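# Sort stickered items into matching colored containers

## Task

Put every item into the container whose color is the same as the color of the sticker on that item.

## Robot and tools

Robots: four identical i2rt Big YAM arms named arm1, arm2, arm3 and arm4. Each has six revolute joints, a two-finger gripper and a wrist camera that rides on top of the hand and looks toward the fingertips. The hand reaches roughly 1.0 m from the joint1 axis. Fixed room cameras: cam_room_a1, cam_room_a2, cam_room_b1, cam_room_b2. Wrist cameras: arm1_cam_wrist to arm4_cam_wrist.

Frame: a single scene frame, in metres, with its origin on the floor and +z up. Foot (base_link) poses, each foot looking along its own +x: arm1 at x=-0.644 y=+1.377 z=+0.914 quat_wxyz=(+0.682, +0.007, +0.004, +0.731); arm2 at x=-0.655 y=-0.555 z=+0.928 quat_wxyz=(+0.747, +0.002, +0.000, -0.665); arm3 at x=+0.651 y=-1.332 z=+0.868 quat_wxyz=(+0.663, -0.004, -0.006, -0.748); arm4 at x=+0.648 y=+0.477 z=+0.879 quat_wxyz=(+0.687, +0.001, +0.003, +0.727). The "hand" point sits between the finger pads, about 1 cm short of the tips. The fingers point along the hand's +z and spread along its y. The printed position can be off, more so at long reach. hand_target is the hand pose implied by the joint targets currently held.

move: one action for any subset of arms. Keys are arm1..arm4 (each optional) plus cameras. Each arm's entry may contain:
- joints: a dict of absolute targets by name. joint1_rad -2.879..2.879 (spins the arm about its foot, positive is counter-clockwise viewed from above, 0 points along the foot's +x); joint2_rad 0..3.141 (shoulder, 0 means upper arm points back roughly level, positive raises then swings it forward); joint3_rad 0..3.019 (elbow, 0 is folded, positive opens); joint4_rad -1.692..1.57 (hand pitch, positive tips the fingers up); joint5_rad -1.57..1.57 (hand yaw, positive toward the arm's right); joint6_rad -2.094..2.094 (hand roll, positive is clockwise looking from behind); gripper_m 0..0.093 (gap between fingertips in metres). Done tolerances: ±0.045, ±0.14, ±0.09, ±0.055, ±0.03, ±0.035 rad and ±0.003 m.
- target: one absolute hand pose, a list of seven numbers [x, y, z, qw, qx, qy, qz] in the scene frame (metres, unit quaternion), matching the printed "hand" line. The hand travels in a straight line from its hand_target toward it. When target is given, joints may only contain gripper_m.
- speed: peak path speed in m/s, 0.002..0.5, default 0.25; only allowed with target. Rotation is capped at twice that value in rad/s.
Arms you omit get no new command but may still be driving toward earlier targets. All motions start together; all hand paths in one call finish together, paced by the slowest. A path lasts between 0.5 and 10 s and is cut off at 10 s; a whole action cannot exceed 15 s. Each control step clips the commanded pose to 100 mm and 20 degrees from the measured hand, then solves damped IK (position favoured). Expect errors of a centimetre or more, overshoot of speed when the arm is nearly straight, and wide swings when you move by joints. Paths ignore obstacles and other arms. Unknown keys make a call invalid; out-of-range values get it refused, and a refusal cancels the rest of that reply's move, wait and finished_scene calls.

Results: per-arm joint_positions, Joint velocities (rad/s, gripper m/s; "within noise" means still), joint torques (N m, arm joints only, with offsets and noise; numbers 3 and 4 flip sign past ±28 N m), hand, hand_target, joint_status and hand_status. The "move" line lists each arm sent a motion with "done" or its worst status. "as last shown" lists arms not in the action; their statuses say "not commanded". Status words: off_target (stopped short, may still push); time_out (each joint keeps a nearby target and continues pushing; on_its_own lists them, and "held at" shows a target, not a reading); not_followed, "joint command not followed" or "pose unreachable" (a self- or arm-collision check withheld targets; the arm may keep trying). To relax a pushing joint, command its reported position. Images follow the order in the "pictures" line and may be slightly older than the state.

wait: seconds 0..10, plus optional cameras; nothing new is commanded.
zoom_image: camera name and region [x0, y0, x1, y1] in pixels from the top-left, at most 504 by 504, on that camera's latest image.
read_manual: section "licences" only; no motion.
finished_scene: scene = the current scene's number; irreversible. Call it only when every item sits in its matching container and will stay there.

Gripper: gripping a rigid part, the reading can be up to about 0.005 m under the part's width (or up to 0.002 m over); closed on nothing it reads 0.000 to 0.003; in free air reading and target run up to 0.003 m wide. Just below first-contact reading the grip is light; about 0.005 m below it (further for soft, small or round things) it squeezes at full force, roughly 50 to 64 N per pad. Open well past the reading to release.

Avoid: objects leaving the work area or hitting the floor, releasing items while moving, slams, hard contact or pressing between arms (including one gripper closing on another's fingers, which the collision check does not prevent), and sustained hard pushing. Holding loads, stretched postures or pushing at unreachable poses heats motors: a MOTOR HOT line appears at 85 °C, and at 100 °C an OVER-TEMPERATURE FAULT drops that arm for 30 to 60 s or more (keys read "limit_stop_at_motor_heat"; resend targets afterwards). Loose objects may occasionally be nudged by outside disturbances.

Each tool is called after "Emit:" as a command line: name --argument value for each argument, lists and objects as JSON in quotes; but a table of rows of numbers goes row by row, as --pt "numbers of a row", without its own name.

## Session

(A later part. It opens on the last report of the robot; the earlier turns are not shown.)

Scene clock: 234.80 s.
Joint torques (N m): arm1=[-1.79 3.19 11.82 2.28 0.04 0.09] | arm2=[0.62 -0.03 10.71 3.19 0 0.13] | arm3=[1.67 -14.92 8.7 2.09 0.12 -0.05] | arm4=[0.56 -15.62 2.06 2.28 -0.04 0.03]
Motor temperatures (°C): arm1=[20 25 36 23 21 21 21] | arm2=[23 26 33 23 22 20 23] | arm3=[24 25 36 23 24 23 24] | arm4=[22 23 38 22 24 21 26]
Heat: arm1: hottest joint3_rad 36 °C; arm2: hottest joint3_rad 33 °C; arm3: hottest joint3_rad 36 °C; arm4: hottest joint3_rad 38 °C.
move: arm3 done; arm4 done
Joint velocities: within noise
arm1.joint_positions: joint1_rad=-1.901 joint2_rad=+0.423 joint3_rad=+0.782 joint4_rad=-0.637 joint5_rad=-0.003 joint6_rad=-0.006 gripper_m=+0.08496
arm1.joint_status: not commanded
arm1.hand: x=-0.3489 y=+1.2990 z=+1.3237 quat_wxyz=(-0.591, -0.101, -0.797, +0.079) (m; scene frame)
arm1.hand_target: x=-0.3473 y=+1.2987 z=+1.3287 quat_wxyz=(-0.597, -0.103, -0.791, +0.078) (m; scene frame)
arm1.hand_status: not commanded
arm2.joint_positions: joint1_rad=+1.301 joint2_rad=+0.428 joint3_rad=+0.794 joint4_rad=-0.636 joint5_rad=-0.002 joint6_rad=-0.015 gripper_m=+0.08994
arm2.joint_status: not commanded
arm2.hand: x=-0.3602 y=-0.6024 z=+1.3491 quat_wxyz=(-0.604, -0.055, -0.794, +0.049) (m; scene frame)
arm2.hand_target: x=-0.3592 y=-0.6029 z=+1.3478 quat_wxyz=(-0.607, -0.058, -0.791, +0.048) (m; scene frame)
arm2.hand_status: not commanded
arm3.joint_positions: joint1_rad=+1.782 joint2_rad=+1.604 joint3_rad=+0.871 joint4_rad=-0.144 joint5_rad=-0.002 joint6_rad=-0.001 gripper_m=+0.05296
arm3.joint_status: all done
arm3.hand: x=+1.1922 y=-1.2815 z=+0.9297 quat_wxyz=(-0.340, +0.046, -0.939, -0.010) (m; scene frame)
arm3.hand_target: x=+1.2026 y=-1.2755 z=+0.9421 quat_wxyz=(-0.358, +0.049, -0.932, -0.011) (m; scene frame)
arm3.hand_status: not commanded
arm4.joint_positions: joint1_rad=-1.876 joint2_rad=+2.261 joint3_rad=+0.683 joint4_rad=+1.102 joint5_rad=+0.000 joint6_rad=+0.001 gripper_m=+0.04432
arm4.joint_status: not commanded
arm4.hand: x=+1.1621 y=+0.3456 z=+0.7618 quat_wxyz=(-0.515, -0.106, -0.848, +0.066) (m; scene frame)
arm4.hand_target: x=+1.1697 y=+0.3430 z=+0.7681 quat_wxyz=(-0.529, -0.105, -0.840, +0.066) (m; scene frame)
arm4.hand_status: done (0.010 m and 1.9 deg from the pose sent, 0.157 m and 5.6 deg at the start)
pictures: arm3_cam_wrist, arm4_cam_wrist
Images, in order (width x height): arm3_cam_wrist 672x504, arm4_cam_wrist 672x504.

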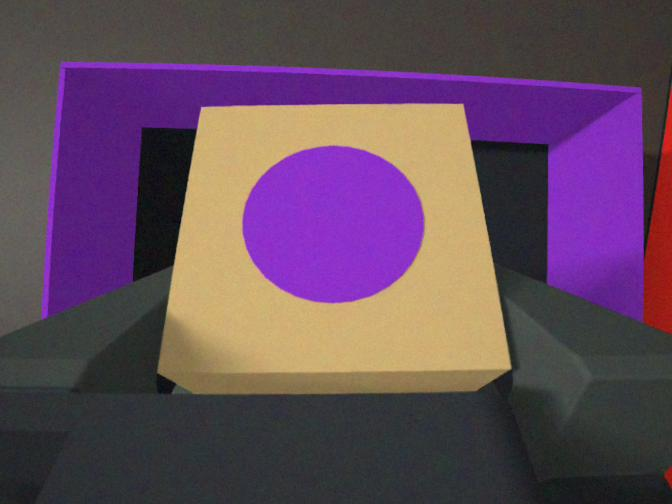

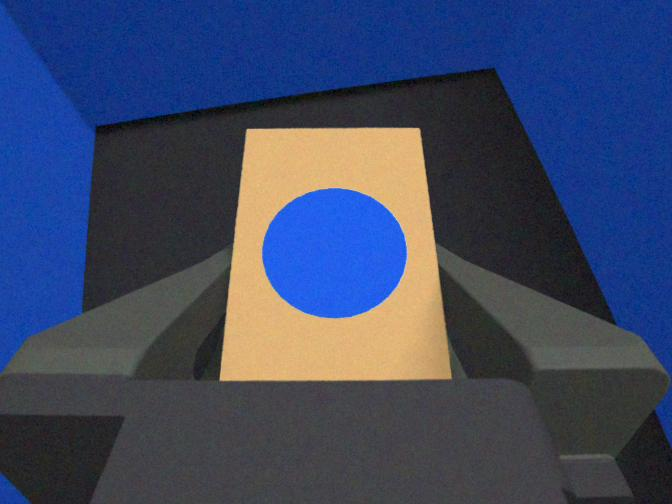

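Emit:
move --arm4 '{"target": [1.172, 0.342, 0.748, -0.5404, -0.1044, -0.8321, 0.0678], "speed": 0.08}' --arm3 '{"target": [1.197, -1.278, 0.788, -0.4062, 0.0463, -0.9124, -0.0206], "speed": 0.2}' --cameras '["arm3_cam_wrist"]'

Emit:
move --arm4 '{"target": [1.175, 0.342, 0.737, -0.5404, -0.1044, -0.8321, 0.0678], "speed": 0.08}' --arm3 '{"target": [1.197, -1.278, 0.768, -0.4062, 0.0463, -0.9124, -0.0206], "speed": 0.08}' --cameras '["arm3_cam_wrist", "arm4_cam_wrist"]'

Scene clock: 255.23 s.
Joint torques (N m): arm1=[-1.96 3.78 11.84 2.37 0.08 0.09] | arm2=[0.56 -0.09 10.74 3.25 -0.01 0.13] | arm3=[1.49 -16.73 3.96 2.3 -0.07 0.03] | arm4=[0.5 -14.62 1.85 2.33 -0.07 0.07]
Motor temperatures (°C): arm1=[20 24 36 23 21 21 21] | arm2=[23 25 33 23 22 20 23] | arm3=[24 25 33 23 24 23 24] | arm4=[22 24 34 22 24 21 26]
Heat: arm1: hottest joint3_rad 36 °C; arm2: hottest joint3_rad 33 °C; arm3: hottest joint3_rad 33 °C; arm4: hottest joint3_rad 34 °C.
move: arm3 done; arm4 done
Joint velocities: within noise
arm1, arm2: as last shown
arm3.joint_positions: joint1_rad=+1.782 joint2_rad=+2.008 joint3_rad=+0.761 joint4_rad=+0.486 joint5_rad=-0.011 joint6_rad=-0.001 gripper_m=+0.05296
arm3.joint_status: not commanded
arm3.hand: x=+1.1922 y=-1.2821 z=+0.7806 quat_wxyz=(-0.394, +0.047, -0.918, -0.016) (m; scene frame)
arm3.hand_target: x=+1.1968 y=-1.2780 z=+0.7879 quat_wxyz=(-0.406, +0.046, -0.912, -0.021) (m; scene frame)
arm3.hand_status: done (0.010 m and 1.6 deg from the pose sent, 0.142 m and 8.3 deg at the start)
arm4.joint_positions: joint1_rad=-1.876 joint2_rad=+2.332 joint3_rad=+0.716 joint4_rad=+1.185 joint5_rad=+0.000 joint6_rad=+0.001 gripper_m=+0.04432
arm4.joint_status: not commanded
arm4.hand: x=+1.1689 y=+0.3438 z=+0.7506 quat_wxyz=(-0.534, -0.104, -0.837, +0.068) (m; scene frame)
arm4.hand_target: x=+1.1719 y=+0.3419 z=+0.7481 quat_wxyz=(-0.540, -0.105, -0.832, +0.068) (m; scene frame)
arm4.hand_status: done (0.004 m and 0.9 deg from the pose sent, 0.017 m and 3.5 deg at the start)
pictures: arm3_cam_wrist
Images, in order (width x height): arm3_cam_wrist 672x504.

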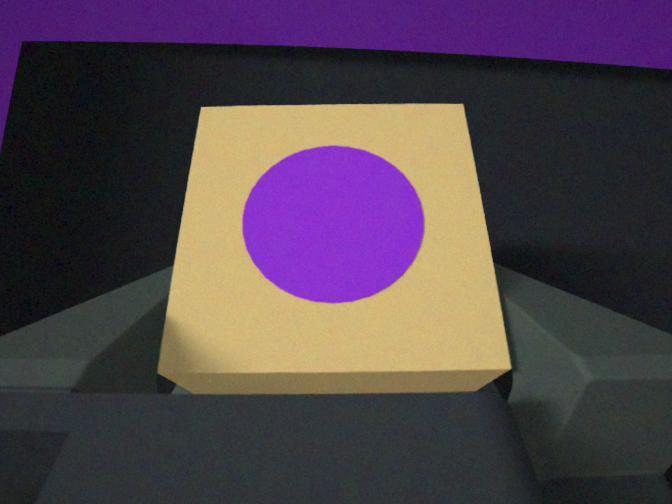

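Scene clock: 256.20 s.
Joint torques (N m): arm1=[-1.38 3.19 11.9 2.32 0.09 0.08] | arm2=[0.62 -0.09 10.76 3.25 -0.01 0.12] | arm3=[1.49 -14.1 4.44 2 -0.04 0.02] | arm4=[1.03 -14.33 1.5 2.19 0 0.07]
Motor temperatures (°C): arm1=[20 24 36 23 21 21 21] | arm2=[23 25 33 23 22 20 23] | arm3=[24 25 33 23 24 23 24] | arm4=[22 24 34 22 24 21 26]
Heat: arm1: hottest joint3_rad 36 °C; arm2: hottest joint3_rad 33 °C; arm3: hottest joint3_rad 33 °C; arm4: hottest joint3_rad 34 °C.
move: arm3 done; arm4 done
Joint velocities: within noise
arm1, arm2: as last shown
arm3.joint_positions: joint1_rad=+1.782 joint2_rad=+2.038 joint3_rad=+0.762 joint4_rad=+0.546 joint5_rad=-0.011 joint6_rad=+0.001 gripper_m=+0.05296
arm3.joint_status: not commanded
arm3.hand: x=+1.1960 y=-1.2818 z=+0.7758 quat_wxyz=(-0.408, +0.046, -0.912, -0.017) (m; scene frame)
arm3.hand_target: x=+1.1967 y=-1.2781 z=+0.7680 quat_wxyz=(-0.406, +0.046, -0.912, -0.021) (m; scene frame)
arm3.hand_status: done (0.009 m and 0.4 deg from the pose sent, 0.014 m and 1.6 deg at the start)
arm4.joint_positions: joint1_rad=-1.876 joint2_rad=+2.357 joint3_rad=+0.742 joint4_rad=+1.198 joint5_rad=+0.000 joint6_rad=+0.001 gripper_m=+0.04432
arm4.joint_status: not commanded
arm4.hand: x=+1.1760 y=+0.3420 z=+0.7458 quat_wxyz=(-0.539, -0.103, -0.833, +0.069) (m; scene frame)
arm4.hand_target: x=+1.1747 y=+0.3420 z=+0.7372 quat_wxyz=(-0.540, -0.105, -0.832, +0.068) (m; scene frame)
arm4.hand_status: done (0.009 m and 0.2 deg from the pose sent, 0.015 m and 1.0 deg at the start)
pictures: arm3_cam_wrist, arm4_cam_wrist
Images, in order (width x height): arm3_cam_wrist 672x504, arm4_cam_wrist 672x504.

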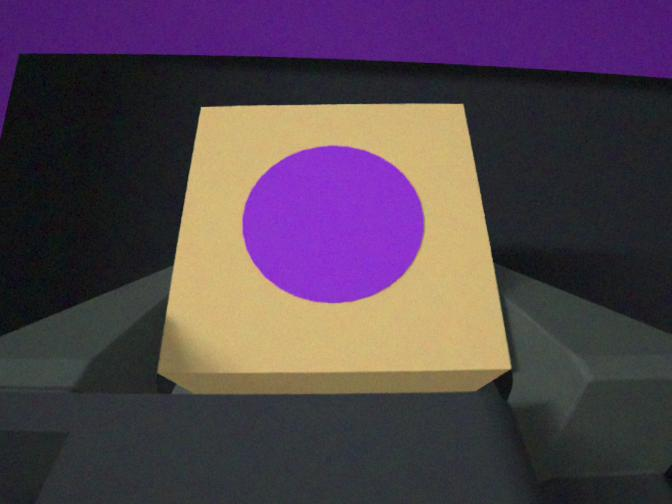

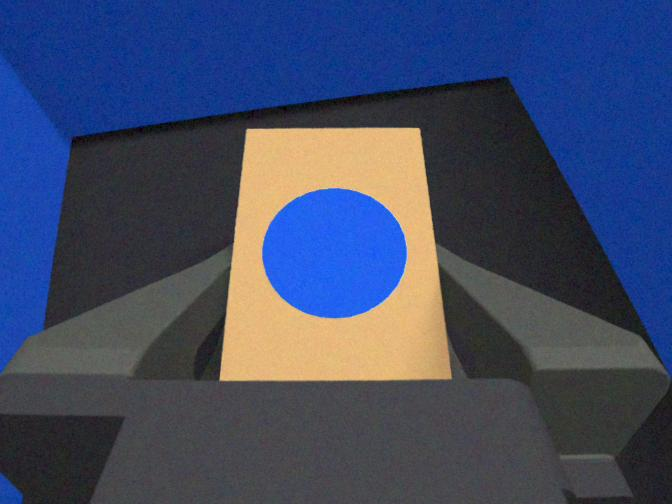

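Emit:
move --arm4 '{"target": [1.176, 0.342, 0.725, -0.5404, -0.1044, -0.8321, 0.0678], "speed": 0.08}' --arm3 '{"target": [1.199, -1.278, 0.756, -0.4062, 0.0463, -0.9124, -0.0206], "speed": 0.08}' --cameras '["arm3_cam_wrist", "arm4_cam_wrist"]'

Scene clock: 260.77 s.
Joint torques (N m): arm1=[-1.9 3.14 11.89 2.44 0.07 0.09] | arm2=[0.73 -0.09 10.77 3.22 0 0.12] | arm3=[1.61 -13.51 4.08 1.74 -0.05 0] | arm4=[0.79 -11.46 2.45 2.29 0.08 0.05]
Motor temperatures (°C): arm1=[20 24 36 23 21 21 21] | arm2=[23 25 33 23 22 20 23] | arm3=[24 25 33 23 24 23 24] | arm4=[22 24 34 22 24 21 26]
Heat: arm1: hottest joint3_rad 36 °C; arm2: hottest joint3_rad 33 °C; arm3: hottest joint3_rad 33 °C; arm4: hottest joint3_rad 34 °C.
move: arm3 off_target; arm4 off_target
Joint velocities: within noise
arm1, arm2: as last shown
arm3.joint_positions: joint1_rad=+1.782 joint2_rad=+2.066 joint3_rad=+0.778 joint4_rad=+0.578 joint5_rad=-0.011 joint6_rad=+0.002 gripper_m=+0.05296
arm3.joint_status: not commanded
arm3.hand: x=+1.2031 y=-1.2813 z=+0.7717 quat_wxyz=(-0.417, +0.045, -0.908, -0.018) (m; scene frame)
arm3.hand_target: x=+1.1986 y=-1.2781 z=+0.7564 quat_wxyz=(-0.406, +0.046, -0.912, -0.021) (m; scene frame)
arm3.hand_status: off_target (0.017 m and 1.4 deg from the pose sent, 0.020 m and 0.4 deg at the start)
arm4.joint_positions: joint1_rad=-1.876 joint2_rad=+2.361 joint3_rad=+0.746 joint4_rad=+1.216 joint5_rad=+0.000 joint6_rad=+0.001 gripper_m=+0.04432
arm4.joint_status: not commanded
arm4.hand: x=+1.1787 y=+0.3413 z=+0.7485 quat_wxyz=(-0.547, -0.103, -0.828, +0.070) (m; scene frame)
arm4.hand_target: x=+1.1748 y=+0.3422 z=+0.7258 quat_wxyz=(-0.540, -0.105, -0.832, +0.068) (m; scene frame)
arm4.hand_status: off_target (0.024 m and 0.9 deg from the pose sent, 0.021 m and 0.2 deg at the start)
pictures: arm3_cam_wrist, arm4_cam_wrist
Images, in order (width x height): arm3_cam_wrist 672x504, arm4_cam_wrist 672x504.

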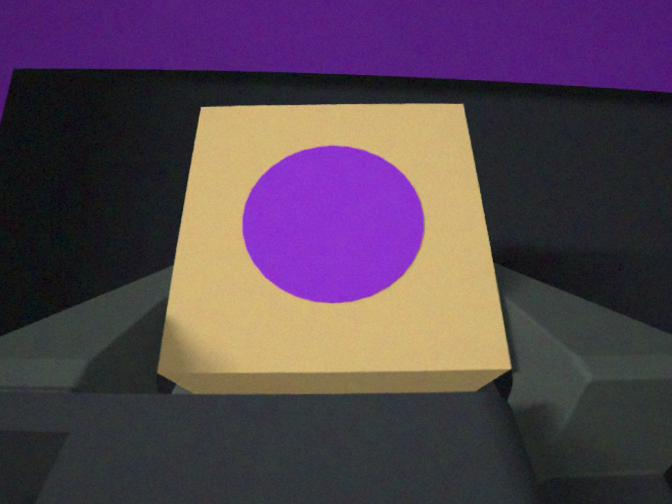

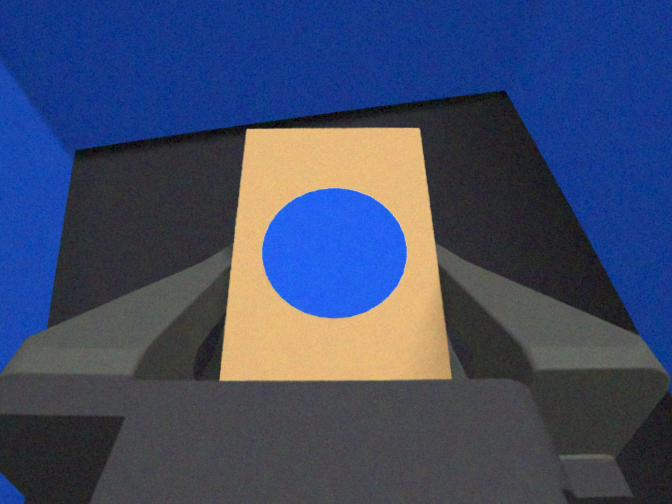

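Emit:
move --arm4 '{"target": [1.176, 0.342, 0.743, -0.545, -0.103, -0.829, 0.068], "speed": 0.08}' --arm3 '{"target": [1.201, -1.279, 0.768, -0.416, 0.046, -0.908, -0.020], "speed": 0.08}' --cameras '[]'

Emit:
move --arm4 '{"joints": {"gripper_m": 0.08}}' --arm3 '{"joints": {"gripper_m": 0.09}}' --cameras '["arm3_cam_wrist", "arm4_cam_wrist"]'

Emit:
move --arm4 '{"target": [1.16, 0.345, 0.92, -0.5404, -0.1044, -0.8321, 0.0678], "speed": 0.3}' --arm3 '{"target": [1.185, -1.28, 0.95, -0.4062, 0.0463, -0.9124, -0.0206], "speed": 0.3}' --cameras '["arm3_cam_wrist", "arm4_cam_wrist", "cam_room_a1", "cam_room_a2"]'

Scene clock: 270.77 s.
Joint torques (N m): arm1=[-1.73 2.96 11.93 2.45 0.11 0.09] | arm2=[0.67 -0.03 10.71 3.23 0 0.12] | arm3=[1.32 -15.74 3.38 1.89 -0.02 -0.01] | arm4=[0.5 -15.21 0.98 1.69 -0.03 0.09]
Motor temperatures (°C): arm1=[20 24 36 23 21 21 21] | arm2=[23 25 33 23 22 20 23] | arm3=[24 25 31 23 24 23 24] | arm4=[22 24 32 22 24 21 26]
Heat: arm1: hottest joint3_rad 36 °C; arm2: hottest joint3_rad 33 °C; arm3: hottest joint3_rad 31 °C; arm4: hottest joint3_rad 32 °C.
move: arm3 done; arm4 done
Joint velocities: within noise
arm1, arm2: as last shown
arm3.joint_positions: joint1_rad=+1.782 joint2_rad=+2.066 joint3_rad=+0.778 joint4_rad=+0.580 joint5_rad=-0.011 joint6_rad=+0.002 gripper_m=+0.05296
arm3.joint_status: not commanded
arm3.hand: x=+1.2034 y=-1.2812 z=+0.7721 quat_wxyz=(-0.418, +0.045, -0.907, -0.018) (m; scene frame)
arm3.hand_target: x=+1.2010 y=-1.2790 z=+0.7680 quat_wxyz=(-0.416, +0.046, -0.908, -0.020) (m; scene frame)
arm3.hand_status: done (0.005 m and 0.3 deg from the pose sent, 0.005 m and 0.3 deg at the start)
arm4.joint_positions: joint1_rad=-1.876 joint2_rad=+2.361 joint3_rad=+0.746 joint4_rad=+1.216 joint5_rad=+0.000 joint6_rad=+0.001 gripper_m=+0.04432
arm4.joint_status: not commanded
arm4.hand: x=+1.1788 y=+0.3413 z=+0.7488 quat_wxyz=(-0.547, -0.103, -0.828, +0.070) (m; scene frame)
arm4.hand_target: x=+1.1760 y=+0.3419 z=+0.7431 quat_wxyz=(-0.545, -0.103, -0.829, +0.068) (m; scene frame)
arm4.hand_status: done (0.006 m and 0.4 deg from the pose sent, 0.006 m and 0.3 deg at the start)
pictures: none
No camera images: "cameras" was empty.

Scene clock: 271.33 s.
Joint torques (N m): arm1=[-1.2 3.31 11.96 2.29 0.09 0.11] | arm2=[0.73 -0.09 10.73 3.22 -0.01 0.12] | arm3=[1.32 -15.79 3.43 1.84 -0.01 -0.02] | arm4=[0.56 -15.33 0.98 1.77 -0.04 0.05]
Motor temperatures (°C): arm1=[20 24 36 23 21 21 21] | arm2=[23 25 33 23 22 20 23] | arm3=[24 25 31 23 24 23 24] | arm4=[22 24 32 22 24 21 26]
Heat: arm1: hottest joint3_rad 36 °C; arm2: hottest joint3_rad 33 °C; arm3: hottest joint3_rad 31 °C; arm4: hottest joint3_rad 32 °C.
move: arm3 done; arm4 done
Joint velocities: within noise
arm1, arm2: as last shown
arm3.joint_positions: joint1_rad=+1.782 joint2_rad=+2.066 joint3_rad=+0.778 joint4_rad=+0.581 joint5_rad=-0.011 joint6_rad=+0.002 gripper_m=+0.08996
arm3.joint_status: all done
arm3.hand: x=+1.2035 y=-1.2812 z=+0.7722 quat_wxyz=(-0.418, +0.045, -0.907, -0.018) (m; scene frame)
arm3.hand_target: x=+1.2010 y=-1.2790 z=+0.7681 quat_wxyz=(-0.416, +0.046, -0.908, -0.020) (m; scene frame)
arm3.hand_status: not commanded
arm4.joint_positions: joint1_rad=-1.876 joint2_rad=+2.361 joint3_rad=+0.746 joint4_rad=+1.216 joint5_rad=-0.001 joint6_rad=+0.001 gripper_m=+0.07992
arm4.joint_status: all done
arm4.hand: x=+1.1787 y=+0.3414 z=+0.7487 quat_wxyz=(-0.547, -0.103, -0.828, +0.070) (m; scene frame)
arm4.hand_target: x=+1.1759 y=+0.3420 z=+0.7431 quat_wxyz=(-0.545, -0.103, -0.829, +0.068) (m; scene frame)
arm4.hand_status: not commanded
pictures: arm3_cam_wrist, arm4_cam_wrist
Images, in order (width x height): arm3_cam_wrist 672x504, arm4_cam_wrist 672x504.

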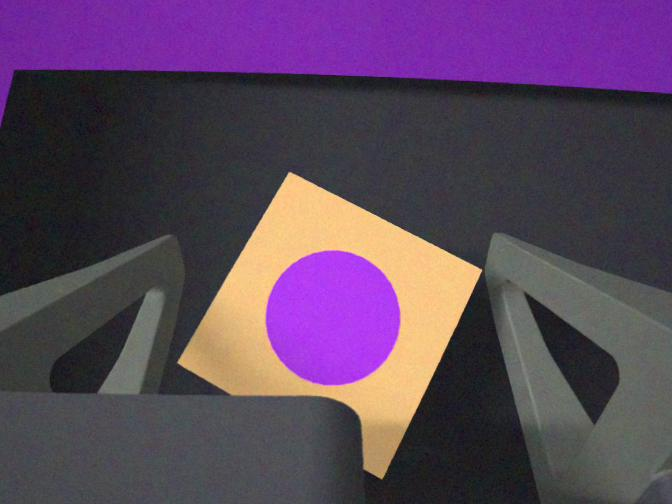

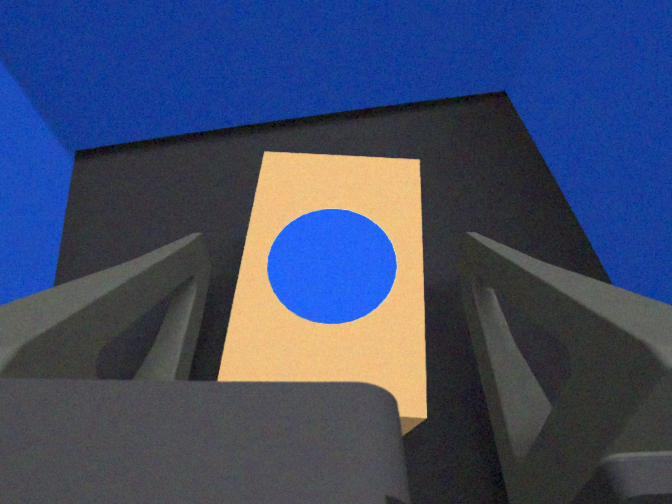

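Scene clock: 272.67 s.
Joint torques (N m): arm1=[-1.85 4.01 11.93 2.39 0.09 0.1] | arm2=[0.62 0.03 10.76 3.22 -0.01 0.13] | arm3=[0.97 -11.69 10.18 1.16 -0.08 -0.06] | arm4=[0.5 -11.63 4.59 1.11 -0.06 0.06]
Motor temperatures (°C): arm1=[20 24 36 23 21 21 21] | arm2=[23 25 33 23 22 20 23] | arm3=[24 25 31 23 24 23 24] | arm4=[22 24 32 22 24 21 26]
Heat: arm1: hottest joint3_rad 36 °C; arm2: hottest joint3_rad 33 °C; arm3: hottest joint3_rad 31 °C; arm4: hottest joint3_rad 32 °C.
move: arm3 off_target; arm4 off_target
Joint velocities: within noise
arm1, arm2: as last shown
arm3.joint_positions: joint1_rad=+1.782 joint2_rad=+1.526 joint3_rad=+0.739 joint4_rad=+0.037 joint5_rad=-0.015 joint6_rad=+0.002 gripper_m=+0.08996
arm3.joint_status: not commanded
arm3.hand: x=+1.1706 y=-1.2810 z=+0.9407 quat_wxyz=(-0.398, +0.047, -0.916, -0.019) (m; scene frame)
arm3.hand_target: x=+1.1844 y=-1.2801 z=+0.9502 quat_wxyz=(-0.406, +0.046, -0.912, -0.021) (m; scene frame)
arm3.hand_status: off_target (0.017 m and 1.0 deg from the pose sent, 0.179 m and 1.5 deg at the start)
arm4.joint_positions: joint1_rad=-1.876 joint2_rad=+1.722 joint3_rad=+0.577 joint4_rad=+0.758 joint5_rad=-0.002 joint6_rad=+0.001 gripper_m=+0.07992
arm4.joint_status: not commanded
arm4.hand: x=+1.1631 y=+0.3465 z=+0.9306 quat_wxyz=(-0.552, -0.102, -0.825, +0.070) (m; scene frame)
arm4.hand_target: x=+1.1598 y=+0.3450 z=+0.9201 quat_wxyz=(-0.540, -0.105, -0.832, +0.068) (m; scene frame)
arm4.hand_status: off_target (0.011 m and 1.6 deg from the pose sent, 0.172 m and 1.0 deg at the start)
pictures: arm3_cam_wrist, arm4_cam_wrist, cam_room_a1, cam_room_a2
Images, in order (width x height): arm3_cam_wrist 672x504, arm4_cam_wrist 672x504, cam_room_a1 672x504, cam_room_a2 672x504.

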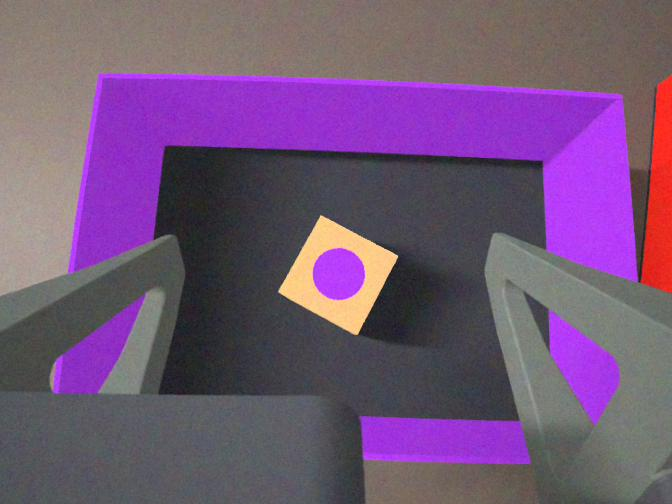

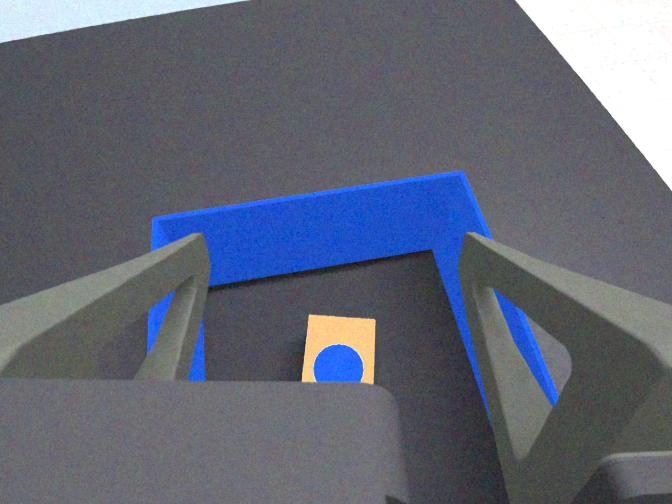

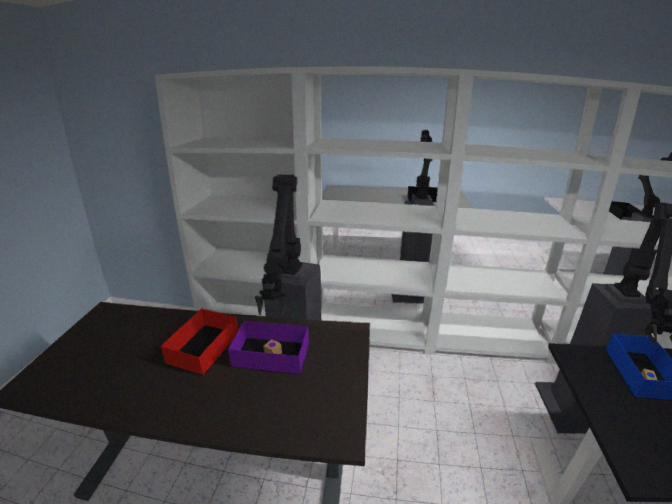

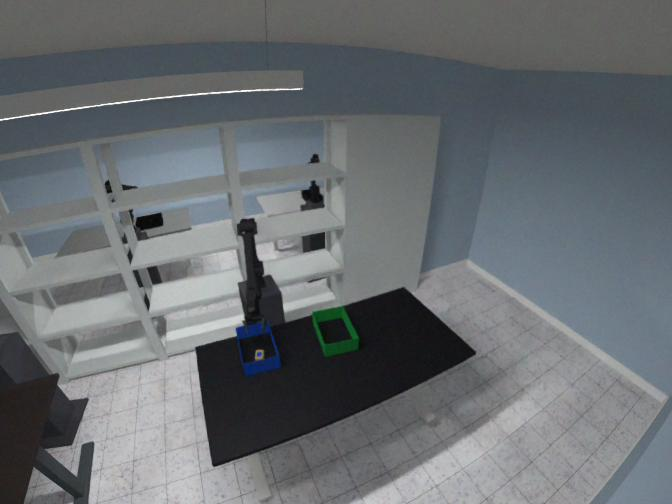

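Both items are in their matching containers.

Emit:
finished_scene --scene 2

The scene is finished: the task was done.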